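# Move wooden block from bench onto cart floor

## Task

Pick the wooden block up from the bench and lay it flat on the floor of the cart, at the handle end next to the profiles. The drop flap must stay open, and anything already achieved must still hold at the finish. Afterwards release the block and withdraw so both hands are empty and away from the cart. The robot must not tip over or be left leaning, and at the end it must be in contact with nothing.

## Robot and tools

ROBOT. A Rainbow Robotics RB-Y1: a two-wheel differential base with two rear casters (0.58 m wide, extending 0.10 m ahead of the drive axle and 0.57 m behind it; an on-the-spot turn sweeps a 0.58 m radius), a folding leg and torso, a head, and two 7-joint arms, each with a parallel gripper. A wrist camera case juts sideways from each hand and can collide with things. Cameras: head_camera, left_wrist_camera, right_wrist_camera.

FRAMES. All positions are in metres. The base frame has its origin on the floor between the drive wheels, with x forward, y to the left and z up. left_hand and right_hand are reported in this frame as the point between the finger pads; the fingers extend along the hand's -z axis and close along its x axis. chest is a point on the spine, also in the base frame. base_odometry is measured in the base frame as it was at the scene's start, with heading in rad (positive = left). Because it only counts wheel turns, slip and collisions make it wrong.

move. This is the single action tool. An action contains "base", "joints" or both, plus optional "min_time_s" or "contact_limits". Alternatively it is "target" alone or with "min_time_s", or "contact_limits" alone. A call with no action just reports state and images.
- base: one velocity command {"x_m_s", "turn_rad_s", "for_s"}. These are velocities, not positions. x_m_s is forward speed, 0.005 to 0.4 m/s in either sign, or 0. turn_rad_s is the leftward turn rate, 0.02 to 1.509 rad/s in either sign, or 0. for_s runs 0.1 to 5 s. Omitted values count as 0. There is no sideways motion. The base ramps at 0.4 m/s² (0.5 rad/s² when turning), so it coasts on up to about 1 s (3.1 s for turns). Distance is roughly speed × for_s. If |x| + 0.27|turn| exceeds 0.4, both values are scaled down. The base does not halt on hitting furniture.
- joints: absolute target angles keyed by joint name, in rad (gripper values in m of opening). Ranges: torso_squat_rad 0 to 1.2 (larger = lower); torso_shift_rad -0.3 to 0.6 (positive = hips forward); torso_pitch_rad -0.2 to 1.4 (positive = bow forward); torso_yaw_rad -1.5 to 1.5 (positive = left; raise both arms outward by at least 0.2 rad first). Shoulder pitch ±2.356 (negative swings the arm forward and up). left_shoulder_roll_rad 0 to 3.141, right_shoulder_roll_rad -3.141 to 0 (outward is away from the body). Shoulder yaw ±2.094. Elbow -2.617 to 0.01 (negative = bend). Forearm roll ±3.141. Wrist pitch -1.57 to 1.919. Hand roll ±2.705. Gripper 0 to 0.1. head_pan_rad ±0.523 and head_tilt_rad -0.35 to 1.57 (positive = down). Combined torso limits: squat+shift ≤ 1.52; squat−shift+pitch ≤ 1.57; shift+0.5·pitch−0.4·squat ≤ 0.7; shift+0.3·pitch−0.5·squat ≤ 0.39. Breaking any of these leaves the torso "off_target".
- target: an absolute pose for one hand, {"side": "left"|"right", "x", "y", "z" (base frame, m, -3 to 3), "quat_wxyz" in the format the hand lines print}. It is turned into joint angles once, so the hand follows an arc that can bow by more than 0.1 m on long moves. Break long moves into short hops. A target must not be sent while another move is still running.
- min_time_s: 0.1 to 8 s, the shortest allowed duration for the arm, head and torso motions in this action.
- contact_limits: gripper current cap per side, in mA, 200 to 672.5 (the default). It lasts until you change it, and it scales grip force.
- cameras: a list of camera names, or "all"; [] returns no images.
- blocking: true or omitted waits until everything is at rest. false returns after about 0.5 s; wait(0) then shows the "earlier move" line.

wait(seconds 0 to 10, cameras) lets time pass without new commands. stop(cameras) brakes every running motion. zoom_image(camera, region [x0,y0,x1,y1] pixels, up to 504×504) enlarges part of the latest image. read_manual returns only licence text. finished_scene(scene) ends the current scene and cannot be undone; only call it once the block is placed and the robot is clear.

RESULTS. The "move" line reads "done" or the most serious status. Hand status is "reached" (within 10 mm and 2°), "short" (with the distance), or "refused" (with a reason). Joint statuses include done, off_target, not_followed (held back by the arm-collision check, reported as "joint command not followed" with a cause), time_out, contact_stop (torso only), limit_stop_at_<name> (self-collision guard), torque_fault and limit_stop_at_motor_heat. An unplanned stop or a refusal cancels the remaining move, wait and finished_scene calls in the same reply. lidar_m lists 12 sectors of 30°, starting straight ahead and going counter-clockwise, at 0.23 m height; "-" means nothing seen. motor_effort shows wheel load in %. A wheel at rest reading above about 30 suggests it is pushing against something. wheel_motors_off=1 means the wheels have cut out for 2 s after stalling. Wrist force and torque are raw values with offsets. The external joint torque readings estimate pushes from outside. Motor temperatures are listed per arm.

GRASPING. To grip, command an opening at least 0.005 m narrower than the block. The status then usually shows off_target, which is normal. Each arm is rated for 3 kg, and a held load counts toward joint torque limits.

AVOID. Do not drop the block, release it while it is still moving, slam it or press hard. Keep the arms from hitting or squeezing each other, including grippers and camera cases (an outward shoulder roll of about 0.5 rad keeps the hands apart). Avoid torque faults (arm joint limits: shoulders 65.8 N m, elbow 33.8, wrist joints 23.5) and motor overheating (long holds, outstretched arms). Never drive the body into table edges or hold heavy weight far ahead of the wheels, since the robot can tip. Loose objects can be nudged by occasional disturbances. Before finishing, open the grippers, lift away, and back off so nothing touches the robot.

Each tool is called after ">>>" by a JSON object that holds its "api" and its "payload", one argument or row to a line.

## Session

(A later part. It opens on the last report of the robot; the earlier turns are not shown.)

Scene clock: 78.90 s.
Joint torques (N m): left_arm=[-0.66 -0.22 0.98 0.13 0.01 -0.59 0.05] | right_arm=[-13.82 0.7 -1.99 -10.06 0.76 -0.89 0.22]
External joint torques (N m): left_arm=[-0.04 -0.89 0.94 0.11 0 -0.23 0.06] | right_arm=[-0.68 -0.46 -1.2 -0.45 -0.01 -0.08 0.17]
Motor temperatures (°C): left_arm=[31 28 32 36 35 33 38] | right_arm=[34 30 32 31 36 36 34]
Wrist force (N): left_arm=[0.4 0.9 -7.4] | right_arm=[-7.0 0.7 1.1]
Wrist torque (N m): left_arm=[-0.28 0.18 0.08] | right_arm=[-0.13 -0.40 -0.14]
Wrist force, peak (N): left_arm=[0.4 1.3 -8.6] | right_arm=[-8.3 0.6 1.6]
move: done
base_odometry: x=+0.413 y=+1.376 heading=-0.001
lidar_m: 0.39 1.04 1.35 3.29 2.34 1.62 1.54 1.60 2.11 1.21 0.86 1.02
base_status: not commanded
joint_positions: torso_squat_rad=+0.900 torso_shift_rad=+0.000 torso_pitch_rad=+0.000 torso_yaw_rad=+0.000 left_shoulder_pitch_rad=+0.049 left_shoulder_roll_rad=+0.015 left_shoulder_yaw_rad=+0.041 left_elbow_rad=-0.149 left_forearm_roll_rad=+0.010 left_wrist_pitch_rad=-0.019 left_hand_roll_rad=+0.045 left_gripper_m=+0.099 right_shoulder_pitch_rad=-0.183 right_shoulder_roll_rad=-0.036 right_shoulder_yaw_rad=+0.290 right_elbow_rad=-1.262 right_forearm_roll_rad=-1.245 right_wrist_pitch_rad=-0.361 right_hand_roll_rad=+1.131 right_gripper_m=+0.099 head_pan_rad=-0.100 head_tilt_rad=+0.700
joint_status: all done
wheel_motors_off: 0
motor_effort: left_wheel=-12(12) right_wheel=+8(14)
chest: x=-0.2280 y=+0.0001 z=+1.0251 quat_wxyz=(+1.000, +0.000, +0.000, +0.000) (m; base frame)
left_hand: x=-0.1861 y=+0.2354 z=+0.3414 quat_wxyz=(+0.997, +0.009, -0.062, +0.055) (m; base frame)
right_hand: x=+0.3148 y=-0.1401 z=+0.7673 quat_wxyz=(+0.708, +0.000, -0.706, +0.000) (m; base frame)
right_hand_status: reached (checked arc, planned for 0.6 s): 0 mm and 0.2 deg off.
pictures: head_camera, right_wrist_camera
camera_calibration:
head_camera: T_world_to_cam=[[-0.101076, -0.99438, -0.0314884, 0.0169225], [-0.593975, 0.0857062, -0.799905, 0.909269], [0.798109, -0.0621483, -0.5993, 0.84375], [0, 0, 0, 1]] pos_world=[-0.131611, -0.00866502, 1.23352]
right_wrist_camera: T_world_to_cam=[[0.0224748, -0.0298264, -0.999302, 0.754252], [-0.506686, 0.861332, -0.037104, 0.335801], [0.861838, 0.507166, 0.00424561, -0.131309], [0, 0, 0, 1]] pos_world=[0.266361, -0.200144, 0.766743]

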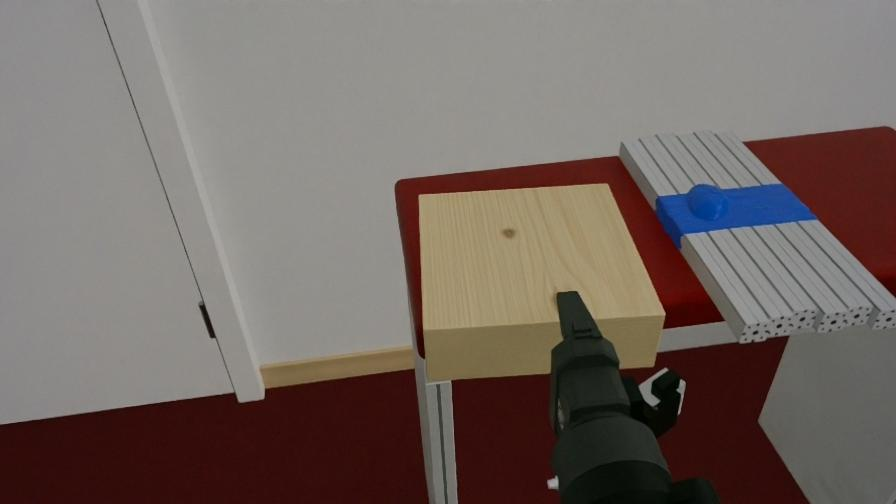

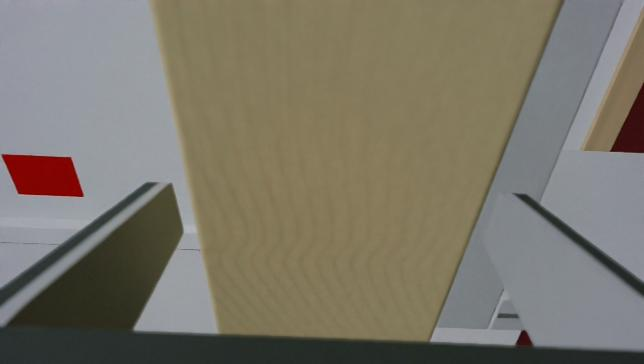

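>>> {"api": "move", "payload": {
  "target": {"side": "right", "x": 0.343, "y": -0.133, "z": 0.767, "quat_wxyz": [0.7071, 0, -0.7071, 0]},
  "cameras": ["head_camera", "right_wrist_camera"]
}}

>>> {"api": "move", "payload": {
  "joints": {"right_gripper_m": 0.04},
  "cameras": ["head_camera", "right_wrist_camera"]
}}

Scene clock: 81.83 s.
Joint torques (N m): left_arm=[-0.72 -0.07 0.84 0.09 -0.02 -0.63 -0.06] | right_arm=[-15.79 1.13 -0.56 -9.85 0.78 -0.98 -0.05]
External joint torques (N m): left_arm=[-0.1 -0.73 0.8 0.07 -0.03 -0.28 -0.05] | right_arm=[-0.76 0.59 0.5 -0.46 -0.03 -0.03 -0.1]
Motor temperatures (°C): left_arm=[31 28 32 36 35 33 38] | right_arm=[34 30 32 31 36 36 34]
Wrist force (N): left_arm=[-0.3 1.7 -7.8] | right_arm=[-7.7 1.0 0.9]
Wrist torque (N m): left_arm=[-0.35 0.10 0.09] | right_arm=[-0.17 -0.44 -0.14]
Wrist force, peak (N): left_arm=[0.6 1.2 -8.5] | right_arm=[-8.7 2.1 1.5]
move: done
base_odometry: x=+0.413 y=+1.376 heading=-0.001
lidar_m: 0.39 1.02 1.36 3.30 2.35 1.64 1.55 1.60 2.11 1.22 0.86 1.02
base_status: not commanded
joint_positions: torso_squat_rad=+0.900 torso_shift_rad=+0.000 torso_pitch_rad=+0.000 torso_yaw_rad=+0.000 left_shoulder_pitch_rad=+0.049 left_shoulder_roll_rad=+0.015 left_shoulder_yaw_rad=+0.041 left_elbow_rad=-0.149 left_forearm_roll_rad=+0.010 left_wrist_pitch_rad=-0.019 left_hand_roll_rad=+0.045 left_gripper_m=+0.099 right_shoulder_pitch_rad=-0.316 right_shoulder_roll_rad=-0.038 right_shoulder_yaw_rad=+0.295 right_elbow_rad=-1.098 right_forearm_roll_rad=-1.221 right_wrist_pitch_rad=-0.402 right_hand_roll_rad=+1.048 right_gripper_m=+0.099 head_pan_rad=-0.100 head_tilt_rad=+0.700
joint_status: all done
wheel_motors_off: 0
motor_effort: left_wheel=-12(12) right_wheel=+10(13)
chest: x=-0.2280 y=+0.0001 z=+1.0251 quat_wxyz=(+1.000, +0.000, +0.000, +0.000) (m; base frame)
left_hand: x=-0.1861 y=+0.2354 z=+0.3414 quat_wxyz=(+0.997, +0.009, -0.062, +0.055) (m; base frame)
right_hand: x=+0.3427 y=-0.1336 z=+0.7675 quat_wxyz=(+0.709, -0.001, -0.706, +0.000) (m; base frame)
right_hand_status: reached (checked arc, planned for 0.5 s): 1 mm and 0.3 deg off.
pictures: head_camera, right_wrist_camera
camera_calibration:
head_camera: T_world_to_cam=[[-0.101076, -0.99438, -0.0314884, 0.0169225], [-0.593975, 0.0857062, -0.799905, 0.909269], [0.798109, -0.0621483, -0.5993, 0.84375], [0, 0, 0, 1]] pos_world=[-0.131611, -0.00866502, 1.23352]
right_wrist_camera: T_world_to_cam=[[0.0219376, -0.0301386, -0.999305, 0.754121], [-0.506203, 0.861616, -0.0370986, 0.34412], [0.862135, 0.506665, 0.00364556, -0.158337], [0, 0, 0, 1]] pos_world=[0.294159, -0.193547, 0.766941]

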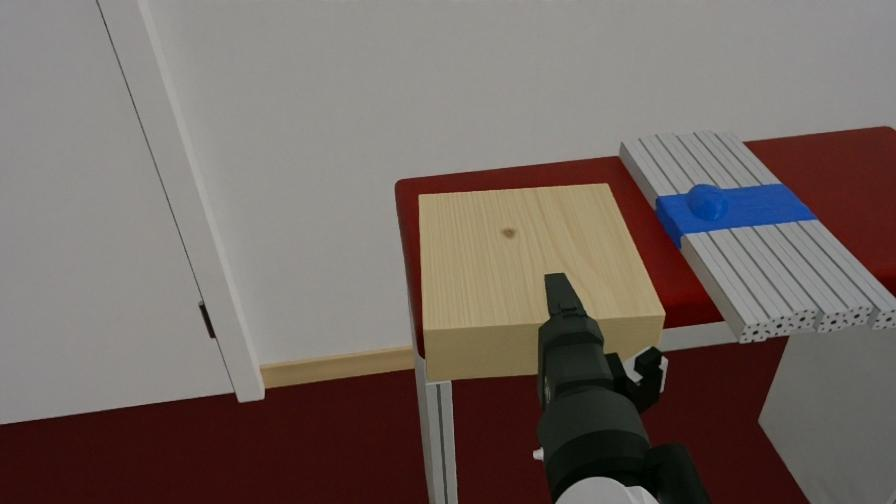

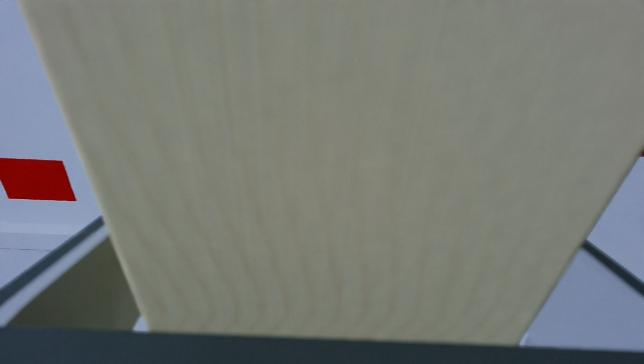

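Scene clock: 83.00 s.
Joint torques (N m): left_arm=[-0.83 -0.04 0.7 0.15 -0.19 -0.57 0] | right_arm=[-15.37 1 -0.76 -9.85 0.88 -1.04 0.03]
External joint torques (N m): left_arm=[-0.2 -0.71 0.66 0.13 -0.2 -0.22 0.01] | right_arm=[-0.34 0.46 0.3 -0.46 0.07 -0.09 -0.02]
Motor temperatures (°C): left_arm=[31 28 32 36 35 33 38] | right_arm=[34 30 32 31 36 36 34]
Wrist force (N): left_arm=[-0.2 1.8 -7.3] | right_arm=[-6.2 0.8 0.9]
Wrist torque (N m): left_arm=[-0.36 0.10 0.08] | right_arm=[-0.07 -0.68 -0.28]
Wrist force, peak (N): left_arm=[0.3 0.9 -8.6] | right_arm=[-7.3 0.4 1.5]
move: off_target
base_odometry: x=+0.413 y=+1.376 heading=-0.001
lidar_m: 0.37 1.03 1.36 3.30 2.34 1.64 1.55 1.61 2.11 1.21 0.86 1.03
base_status: not commanded
joint_positions: torso_squat_rad=+0.900 torso_shift_rad=+0.000 torso_pitch_rad=+0.000 torso_yaw_rad=+0.000 left_shoulder_pitch_rad=+0.049 left_shoulder_roll_rad=+0.015 left_shoulder_yaw_rad=+0.041 left_elbow_rad=-0.149 left_forearm_roll_rad=+0.010 left_wrist_pitch_rad=-0.019 left_hand_roll_rad=+0.045 left_gripper_m=+0.099 right_shoulder_pitch_rad=-0.316 right_shoulder_roll_rad=-0.038 right_shoulder_yaw_rad=+0.295 right_elbow_rad=-1.098 right_forearm_roll_rad=-1.221 right_wrist_pitch_rad=-0.402 right_hand_roll_rad=+1.048 right_gripper_m=+0.075 head_pan_rad=-0.100 head_tilt_rad=+0.700
joint_status: right_gripper_m off_target (ended at +0.075, target +0.040)
wheel_motors_off: 0
motor_effort: left_wheel=-12(12) right_wheel=+12(12)
chest: x=-0.2280 y=+0.0001 z=+1.0251 quat_wxyz=(+1.000, +0.000, +0.000, +0.000) (m; base frame)
left_hand: x=-0.1861 y=+0.2354 z=+0.3414 quat_wxyz=(+0.997, +0.009, -0.062, +0.055) (m; base frame)
right_hand: x=+0.3427 y=-0.1336 z=+0.7675 quat_wxyz=(+0.709, -0.001, -0.706, +0.000) (m; base frame)
pictures: head_camera, right_wrist_camera
camera_calibration:
head_camera: T_world_to_cam=[[-0.101076, -0.99438, -0.0314884, 0.0169225], [-0.593975, 0.0857062, -0.799905, 0.909269], [0.798109, -0.0621483, -0.5993, 0.84375], [0, 0, 0, 1]] pos_world=[-0.131611, -0.00866502, 1.23352]
right_wrist_camera: T_world_to_cam=[[0.0220216, -0.0300897, -0.999305, 0.754206], [-0.506125, 0.861662, -0.0370986, 0.34411], [0.862179, 0.50659, 0.00374608, -0.158442], [0, 0, 0, 1]] pos_world=[0.294159, -0.193548, 0.767041]

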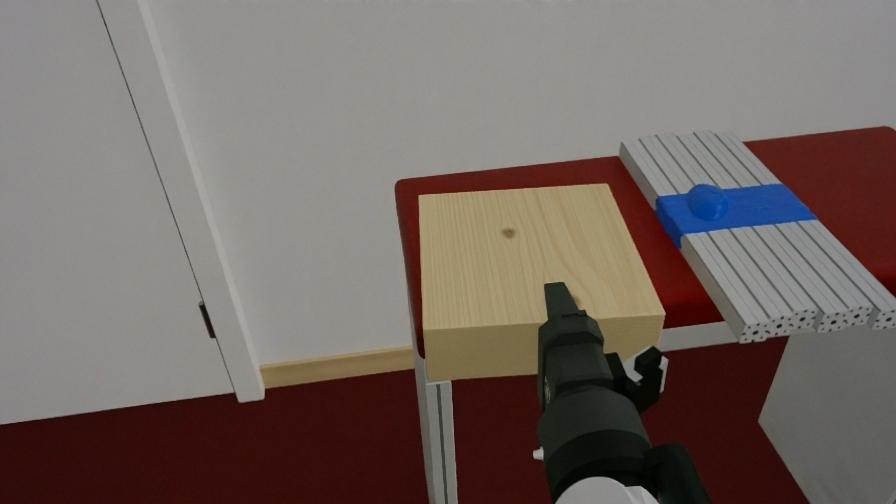

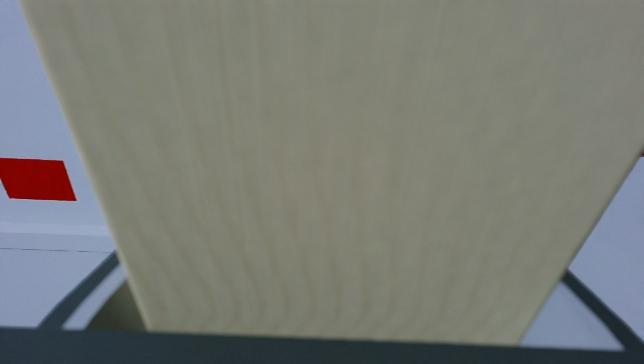

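>>> {"api": "move", "payload": {
  "target": {"side": "right", "x": 0.343, "y": -0.133, "z": 0.84, "quat_wxyz": [0.7071, 0, -0.7071, 0]},
  "min_time_s": 1.5,
  "cameras": ["head_camera", "right_wrist_camera"]
}}

Scene clock: 86.10 s.
Joint torques (N m): left_arm=[-0.62 -0.4 0.63 0.03 -0.05 -0.64 0] | right_arm=[-24.58 3.82 -3.21 -22.54 2.01 2.09 -0.14]
External joint torques (N m): left_arm=[-0.01 -1.06 0.59 0 -0.06 -0.29 0.01] | right_arm=[-10.02 2.51 -2.62 -12.49 1.39 1.6 -0.19]
Motor temperatures (°C): left_arm=[31 28 32 36 35 33 38] | right_arm=[35 30 32 31 36 36 34]
Wrist force (N): left_arm=[0.1 1.7 -7.6] | right_arm=[-24.9 0.8 0.6]
Wrist torque (N m): left_arm=[-0.32 0.11 0.12] | right_arm=[-0.12 1.30 0.19]
Wrist force, peak (N): left_arm=[0.6 1.1 -8.6] | right_arm=[-26.0 -0.2 0.7]
move: done
base_odometry: x=+0.413 y=+1.376 heading=-0.001
lidar_m: 0.39 1.01 1.36 3.31 2.34 1.64 1.54 1.61 2.10 1.22 0.86 1.02
base_status: not commanded
joint_positions: torso_squat_rad=+0.900 torso_shift_rad=+0.000 torso_pitch_rad=+0.001 torso_yaw_rad=+0.000 left_shoulder_pitch_rad=+0.049 left_shoulder_roll_rad=+0.015 left_shoulder_yaw_rad=+0.041 left_elbow_rad=-0.149 left_forearm_roll_rad=+0.010 left_wrist_pitch_rad=-0.019 left_hand_roll_rad=+0.045 left_gripper_m=+0.099 right_shoulder_pitch_rad=-0.253 right_shoulder_roll_rad=-0.007 right_shoulder_yaw_rad=+0.226 right_elbow_rad=-1.431 right_forearm_roll_rad=-1.889 right_wrist_pitch_rad=-0.323 right_hand_roll_rad=+1.835 right_gripper_m=+0.074 head_pan_rad=-0.100 head_tilt_rad=+0.700
joint_status: all done
wheel_motors_off: 0
motor_effort: left_wheel=-11(12) right_wheel=+11(12)
chest: x=-0.2278 y=+0.0001 z=+1.0251 quat_wxyz=(+1.000, +0.000, +0.000, +0.000) (m; base frame)
left_hand: x=-0.1862 y=+0.2354 z=+0.3414 quat_wxyz=(+0.997, +0.009, -0.061, +0.055) (m; base frame)
right_hand: x=+0.3425 y=-0.1333 z=+0.8366 quat_wxyz=(+0.705, -0.001, -0.709, +0.000) (m; base frame)
right_hand_status: reached (checked arc, planned for 1.5 s): 3 mm and 0.3 deg off.
pictures: head_camera, right_wrist_camera
camera_calibration:
head_camera: T_world_to_cam=[[-0.101097, -0.99438, -0.0314443, 0.0167964], [-0.594374, 0.0857142, -0.799608, 0.909038], [0.797809, -0.0621481, -0.599699, 0.843959], [0, 0, 0, 1]] pos_world=[-0.131311, -0.00876499, 1.23352]
right_wrist_camera: T_world_to_cam=[[0.0313132, -0.0294928, -0.999074, 0.819905], [-0.504863, 0.862212, -0.0412761, 0.349449], [0.862632, 0.505688, 0.0121088, -0.166047], [0, 0, 0, 1]] pos_world=[0.293988, -0.19315, 0.83558]

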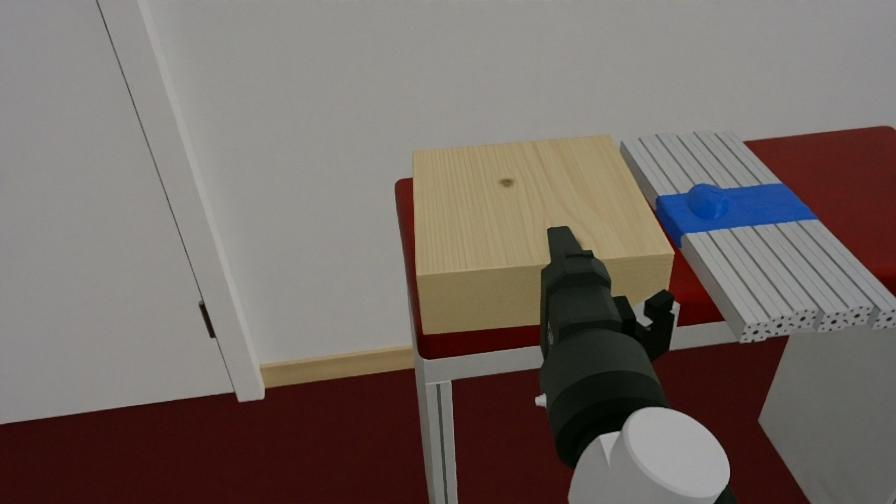

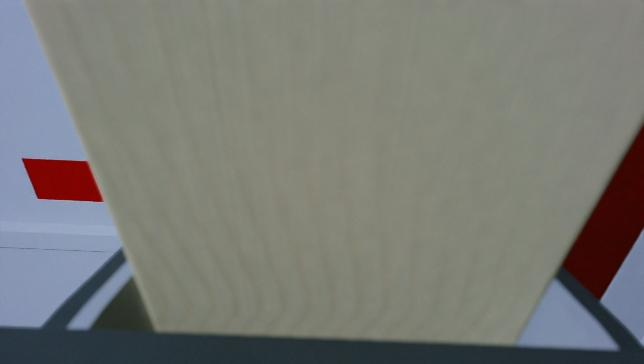

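>>> {"api": "move", "payload": {
  "base": {"x_m_s": -0.25, "for_s": 1.9},
  "cameras": []
}}

>>> {"api": "move", "payload": {
  "base": {"turn_rad_s": -0.6, "for_s": 2.617},
  "cameras": ["head_camera"]
}}

>>> {"api": "move", "payload": {
  "base": {"x_m_s": 0.35, "for_s": 4.08},
  "cameras": []
}}

>>> {"api": "move", "payload": {
  "base": {"turn_rad_s": 0.6, "for_s": 2.617},
  "cameras": ["head_camera", "right_wrist_camera"]
}}

Scene clock: 105.97 s.
Joint torques (N m): left_arm=[-1.19 -0.4 0.79 0.08 -0.05 -0.62 0.02] | right_arm=[-26.15 3.51 -2.83 -22.42 1.92 2.12 -0.31]
External joint torques (N m): left_arm=[-0.59 -1.07 0.75 0.06 -0.06 -0.27 0.03] | right_arm=[-11.59 2.2 -2.23 -12.37 1.29 1.69 -0.36]
Motor temperatures (°C): left_arm=[31 28 32 36 35 33 38] | right_arm=[35 30 32 33 36 36 34]
Wrist force (N): left_arm=[0.1 1.2 -8.0] | right_arm=[-25.0 1.4 1.0]
Wrist torque (N m): left_arm=[-0.31 0.16 0.11] | right_arm=[-0.09 1.30 0.19]
Wrist force, peak (N): left_arm=[-0.2 1.2 -9.0] | right_arm=[-25.7 0.5 -1.1]
move: done
base_odometry: x=-0.062 y=+1.377 heading=-0.002
lidar_m: 0.86 1.49 1.94 4.24 1.62 1.13 1.07 1.12 1.48 3.45 1.40 1.17
base_status: done (sent for 1.9 of 1.9 s)
joint_positions: torso_squat_rad=+0.900 torso_shift_rad=+0.000 torso_pitch_rad=+0.001 torso_yaw_rad=+0.000 left_shoulder_pitch_rad=+0.049 left_shoulder_roll_rad=+0.015 left_shoulder_yaw_rad=+0.041 left_elbow_rad=-0.149 left_forearm_roll_rad=+0.010 left_wrist_pitch_rad=-0.019 left_hand_roll_rad=+0.045 left_gripper_m=+0.099 right_shoulder_pitch_rad=-0.253 right_shoulder_roll_rad=-0.007 right_shoulder_yaw_rad=+0.226 right_elbow_rad=-1.431 right_forearm_roll_rad=-1.889 right_wrist_pitch_rad=-0.323 right_hand_roll_rad=+1.835 right_gripper_m=+0.074 head_pan_rad=-0.100 head_tilt_rad=+0.700
joint_status: not commanded
wheel_motors_off: 0
motor_effort: left_wheel=-16(30) right_wheel=+18(46)
chest: x=-0.2277 y=+0.0000 z=+1.0251 quat_wxyz=(+1.000, +0.000, +0.000, +0.000) (m; base frame)
left_hand: x=-0.1863 y=+0.2354 z=+0.3414 quat_wxyz=(+0.997, +0.009, -0.061, +0.055) (m; base frame)
right_hand: x=+0.3425 y=-0.1334 z=+0.8364 quat_wxyz=(+0.705, -0.001, -0.709, -0.001) (m; base frame)
pictures: none
No camera images: "cameras" was empty.

Scene clock: 110.13 s.
Joint torques (N m): left_arm=[-1.49 -0.25 0.7 0.12 -0.05 -0.49 -0.06] | right_arm=[-26.34 3.21 -2.68 -22.34 1.99 2.02 -0.33]
External joint torques (N m): left_arm=[-0.89 -0.91 0.66 0.1 -0.05 -0.14 -0.05] | right_arm=[-11.78 1.89 -2.08 -12.29 1.36 1.52 -0.38]
Motor temperatures (°C): left_arm=[31 28 32 36 35 33 38] | right_arm=[35 30 32 34 36 36 34]
Wrist force (N): left_arm=[0.5 1.6 -7.4] | right_arm=[-24.5 1.8 1.0]
Wrist torque (N m): left_arm=[-0.32 0.18 0.07] | right_arm=[-0.13 1.37 0.20]
Wrist force, peak (N): left_arm=[0.0 2.1 -8.5] | right_arm=[-25.3 0.9 0.7]
move: done
base_odometry: x=-0.063 y=+1.377 heading=-1.582
lidar_m: 3.31 1.41 1.18 0.87 1.49 1.92 4.25 1.69 1.16 1.09 1.10 1.42
base_status: done (sent for 2.63 of 2.63 s)
joint_positions: torso_squat_rad=+0.900 torso_shift_rad=+0.000 torso_pitch_rad=+0.001 torso_yaw_rad=+0.000 left_shoulder_pitch_rad=+0.049 left_shoulder_roll_rad=+0.015 left_shoulder_yaw_rad=+0.041 left_elbow_rad=-0.149 left_forearm_roll_rad=+0.010 left_wrist_pitch_rad=-0.019 left_hand_roll_rad=+0.045 left_gripper_m=+0.099 right_shoulder_pitch_rad=-0.253 right_shoulder_roll_rad=-0.007 right_shoulder_yaw_rad=+0.226 right_elbow_rad=-1.431 right_forearm_roll_rad=-1.889 right_wrist_pitch_rad=-0.323 right_hand_roll_rad=+1.835 right_gripper_m=+0.074 head_pan_rad=-0.100 head_tilt_rad=+0.700
joint_status: not commanded
wheel_motors_off: 0
motor_effort: left_wheel=+17(53) right_wheel=+4(50)
chest: x=-0.2277 y=+0.0000 z=+1.0251 quat_wxyz=(+1.000, +0.000, +0.000, +0.000) (m; base frame)
left_hand: x=-0.1863 y=+0.2354 z=+0.3414 quat_wxyz=(+0.997, +0.009, -0.061, +0.055) (m; base frame)
right_hand: x=+0.3425 y=-0.1334 z=+0.8364 quat_wxyz=(+0.705, -0.001, -0.709, -0.001) (m; base frame)
pictures: head_camera
camera_calibration:
head_camera: T_world_to_cam=[[-0.101085, -0.994377, -0.0315703, 0.0169605], [-0.594484, 0.0858167, -0.799515, 0.908889], [0.797728, -0.0620506, -0.599816, 0.843955], [0, 0, 0, 1]] pos_world=[-0.131211, -0.00876493, 1.23342]

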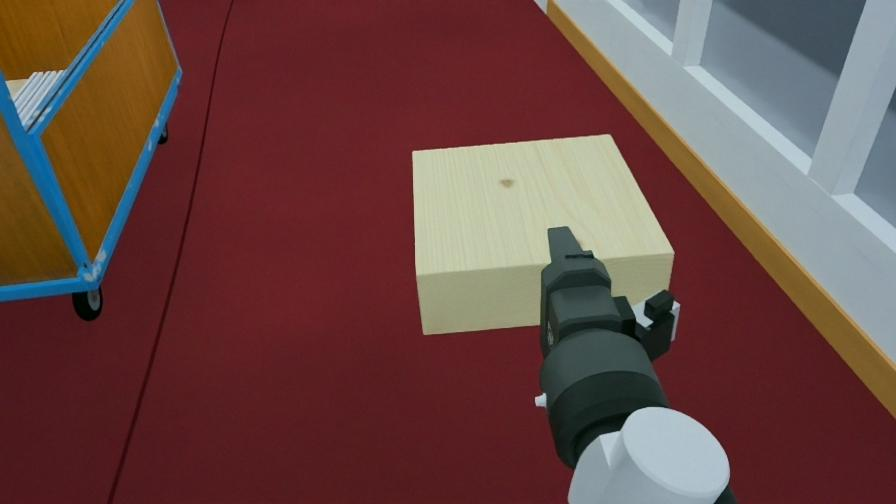

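Scene clock: 115.37 s.
Joint torques (N m): left_arm=[-0.44 -0.06 0.86 0.02 -0.01 -0.58 -0.04] | right_arm=[-26.28 3.19 -2.47 -22.4 2.11 1.94 -0.24]
External joint torques (N m): left_arm=[0.16 -0.73 0.82 -0.01 -0.01 -0.23 -0.03] | right_arm=[-11.73 1.88 -1.87 -12.35 1.49 1.44 -0.29]
Motor temperatures (°C): left_arm=[31 28 32 36 35 33 38] | right_arm=[36 30 32 34 36 36 34]
Wrist force (N): left_arm=[0.2 1.1 -6.9] | right_arm=[-25.0 1.1 0.3]
Wrist torque (N m): left_arm=[-0.30 0.14 0.08] | right_arm=[-0.03 1.42 0.21]
Wrist force, peak (N): left_arm=[0.7 1.0 -8.5] | right_arm=[-25.9 2.1 1.4]
move: done
base_odometry: x=-0.079 y=-0.046 heading=-1.582
lidar_m: 2.93 1.19 0.81 0.76 0.79 1.65 4.87 1.52 1.04 0.96 0.99 1.27
base_status: done (sent for 4.07 of 4.07 s)
joint_positions: torso_squat_rad=+0.900 torso_shift_rad=+0.000 torso_pitch_rad=+0.001 torso_yaw_rad=+0.000 left_shoulder_pitch_rad=+0.049 left_shoulder_roll_rad=+0.015 left_shoulder_yaw_rad=+0.041 left_elbow_rad=-0.149 left_forearm_roll_rad=+0.010 left_wrist_pitch_rad=-0.019 left_hand_roll_rad=+0.045 left_gripper_m=+0.099 right_shoulder_pitch_rad=-0.253 right_shoulder_roll_rad=-0.007 right_shoulder_yaw_rad=+0.226 right_elbow_rad=-1.431 right_forearm_roll_rad=-1.889 right_wrist_pitch_rad=-0.323 right_hand_roll_rad=+1.835 right_gripper_m=+0.074 head_pan_rad=-0.100 head_tilt_rad=+0.700
joint_status: not commanded
wheel_motors_off: 0
motor_effort: left_wheel=-1(51) right_wheel=+2(43)
chest: x=-0.2276 y=+0.0000 z=+1.0251 quat_wxyz=(+1.000, +0.000, +0.000, +0.000) (m; base frame)
left_hand: x=-0.1862 y=+0.2354 z=+0.3415 quat_wxyz=(+0.997, +0.009, -0.061, +0.055) (m; base frame)
right_hand: x=+0.3426 y=-0.1334 z=+0.8362 quat_wxyz=(+0.706, -0.001, -0.709, -0.001) (m; base frame)
pictures: none
No camera images: "cameras" was empty.

Scene clock: 119.53 s.
Joint torques (N m): left_arm=[-0.68 0.03 0.63 0.16 -0.1 -0.59 -0.02] | right_arm=[-26.49 3.59 -2.57 -22.23 1.99 1.86 -0.28]
External joint torques (N m): left_arm=[-0.08 -0.64 0.59 0.14 -0.1 -0.24 -0.02] | right_arm=[-11.94 2.28 -1.98 -12.17 1.36 1.36 -0.33]
Motor temperatures (°C): left_arm=[31 28 32 36 35 33 38] | right_arm=[36 30 32 34 36 36 34]
Wrist force (N): left_arm=[-0.1 0.5 -7.3] | right_arm=[-25.2 0.7 0.7]
Wrist torque (N m): left_arm=[-0.21 0.07 0.08] | right_arm=[-0.05 1.30 0.20]
Wrist force, peak (N): left_arm=[0.4 2.2 -8.6] | right_arm=[-25.4 1.2 0.8]
move: done
base_odometry: x=-0.079 y=-0.046 heading=-0.003
lidar_m: 0.77 0.79 1.67 4.82 1.45 1.02 0.96 1.00 1.31 3.11 1.16 0.82
base_status: done (sent for 2.63 of 2.63 s)
joint_positions: torso_squat_rad=+0.900 torso_shift_rad=+0.000 torso_pitch_rad=+0.001 torso_yaw_rad=+0.000 left_shoulder_pitch_rad=+0.049 left_shoulder_roll_rad=+0.015 left_shoulder_yaw_rad=+0.041 left_elbow_rad=-0.149 left_forearm_roll_rad=+0.010 left_wrist_pitch_rad=-0.019 left_hand_roll_rad=+0.045 left_gripper_m=+0.099 right_shoulder_pitch_rad=-0.253 right_shoulder_roll_rad=-0.007 right_shoulder_yaw_rad=+0.226 right_elbow_rad=-1.431 right_forearm_roll_rad=-1.889 right_wrist_pitch_rad=-0.323 right_hand_roll_rad=+1.835 right_gripper_m=+0.074 head_pan_rad=-0.100 head_tilt_rad=+0.700
joint_status: not commanded
wheel_motors_off: 0
motor_effort: left_wheel=+3(46) right_wheel=+19(43)
chest: x=-0.2276 y=+0.0000 z=+1.0251 quat_wxyz=(+1.000, +0.000, +0.000, +0.000) (m; base frame)
left_hand: x=-0.1862 y=+0.2354 z=+0.3415 quat_wxyz=(+0.997, +0.009, -0.061, +0.055) (m; base frame)
right_hand: x=+0.3426 y=-0.1334 z=+0.8362 quat_wxyz=(+0.706, -0.001, -0.709, -0.001) (m; base frame)
pictures: head_camera, right_wrist_camera
camera_calibration:
head_camera: T_world_to_cam=[[-0.101085, -0.994377, -0.03155, 0.0169455], [-0.594597, 0.0858097, -0.799432, 0.908832], [0.797644, -0.0620513, -0.599928, 0.844002], [0, 0, 0, 1]] pos_world=[-0.131111, -0.00876495, 1.23342]
right_wrist_camera: T_world_to_cam=[[0.0305728, -0.0292302, -0.999105, 0.819893], [-0.504667, 0.862356, -0.0406723, 0.348988], [0.862773, 0.505459, 0.0116131, -0.165663], [0, 0, 0, 1]] pos_world=[0.293985, -0.19325, 0.835277]

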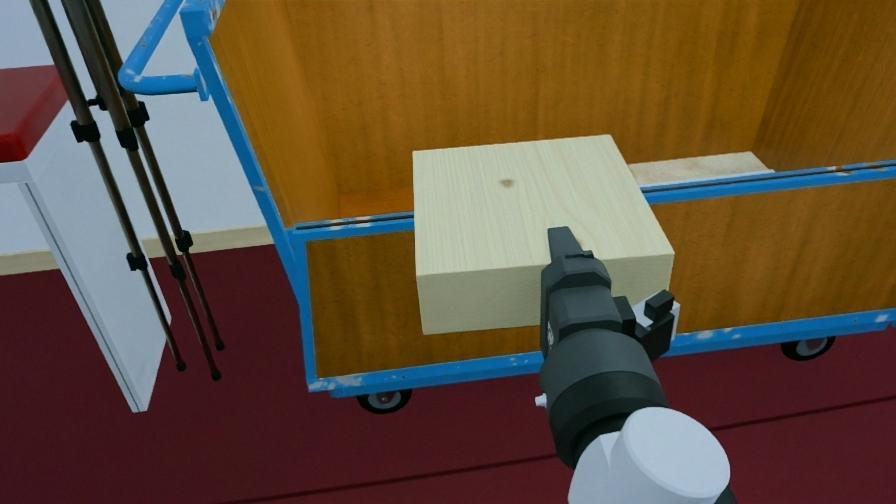

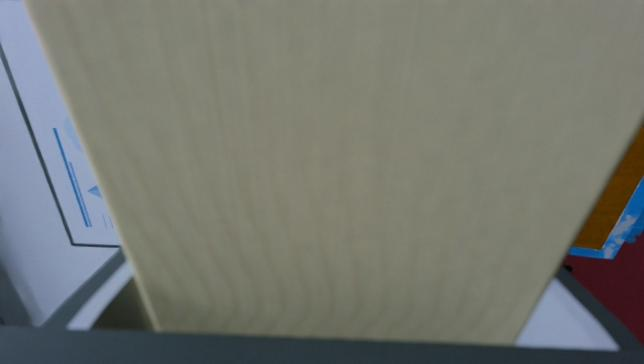

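>>> {"api": "move", "payload": {
  "target": {"side": "right", "x": 0.15, "y": -0.25, "z": 0.95, "quat_wxyz": [0.5, 0.5, -0.5, 0.5]},
  "min_time_s": 2.5,
  "cameras": ["head_camera"]
}}

Scene clock: 128.60 s.
Joint torques (N m): left_arm=[-0.56 -0.11 0.82 0.2 -0.06 -0.7 -0.04] | right_arm=[-22.83 -14.28 -13.68 -7.01 -8.17 0.27 -0.33]
External joint torques (N m): left_arm=[0.05 -0.78 0.77 0.18 -0.06 -0.35 -0.03] | right_arm=[-7.97 0.62 -5.96 -2.53 -6.27 0.23 -0.38]
Motor temperatures (°C): left_arm=[31 28 32 36 35 33 38] | right_arm=[36 30 32 35 36 36 34]
Wrist force (N): left_arm=[0.2 2.1 -7.7] | right_arm=[-24.4 0.5 1.1]
Wrist torque (N m): left_arm=[-0.42 0.18 0.13] | right_arm=[-0.25 1.43 0.19]
Wrist force, peak (N): left_arm=[0.2 1.1 -8.6] | right_arm=[-26.2 0.4 1.2]
move: done
base_odometry: x=-0.079 y=-0.046 heading=-0.003
lidar_m: 0.77 0.80 1.65 4.81 1.46 1.02 0.96 0.99 1.30 3.10 1.16 0.82
base_status: not commanded
joint_positions: torso_squat_rad=+0.900 torso_shift_rad=+0.000 torso_pitch_rad=+0.001 torso_yaw_rad=+0.000 left_shoulder_pitch_rad=+0.049 left_shoulder_roll_rad=+0.015 left_shoulder_yaw_rad=+0.041 left_elbow_rad=-0.149 left_forearm_roll_rad=+0.010 left_wrist_pitch_rad=-0.019 left_hand_roll_rad=+0.045 left_gripper_m=+0.099 right_shoulder_pitch_rad=-0.437 right_shoulder_roll_rad=-0.954 right_shoulder_yaw_rad=+0.221 right_elbow_rad=-1.118 right_forearm_roll_rad=-2.553 right_wrist_pitch_rad=+1.670 right_hand_roll_rad=+1.592 right_gripper_m=+0.074 head_pan_rad=-0.100 head_tilt_rad=+0.700
joint_status: all done
wheel_motors_off: 0
motor_effort: left_wheel=+3(3) right_wheel=+20(21)
chest: x=-0.2277 y=+0.0000 z=+1.0251 quat_wxyz=(+1.000, +0.000, +0.000, +0.000) (m; base frame)
left_hand: x=-0.1862 y=+0.2354 z=+0.3414 quat_wxyz=(+0.997, +0.009, -0.061, +0.055) (m; base frame)
right_hand: x=+0.1494 y=-0.2501 z=+0.9487 quat_wxyz=(+0.502, +0.500, -0.499, +0.499) (m; base frame)
right_hand_status: reached (checked arc, planned for 2.5 s): 1 mm and 0.2 deg off.
pictures: head_camera
camera_calibration:
head_camera: T_world_to_cam=[[-0.101073, -0.994378, -0.031577, 0.0169632], [-0.594373, 0.0858067, -0.799599, 0.909028], [0.797813, -0.0620497, -0.599704, 0.843967], [0, 0, 0, 1]] pos_world=[-0.131311, -0.00876497, 1.23352]

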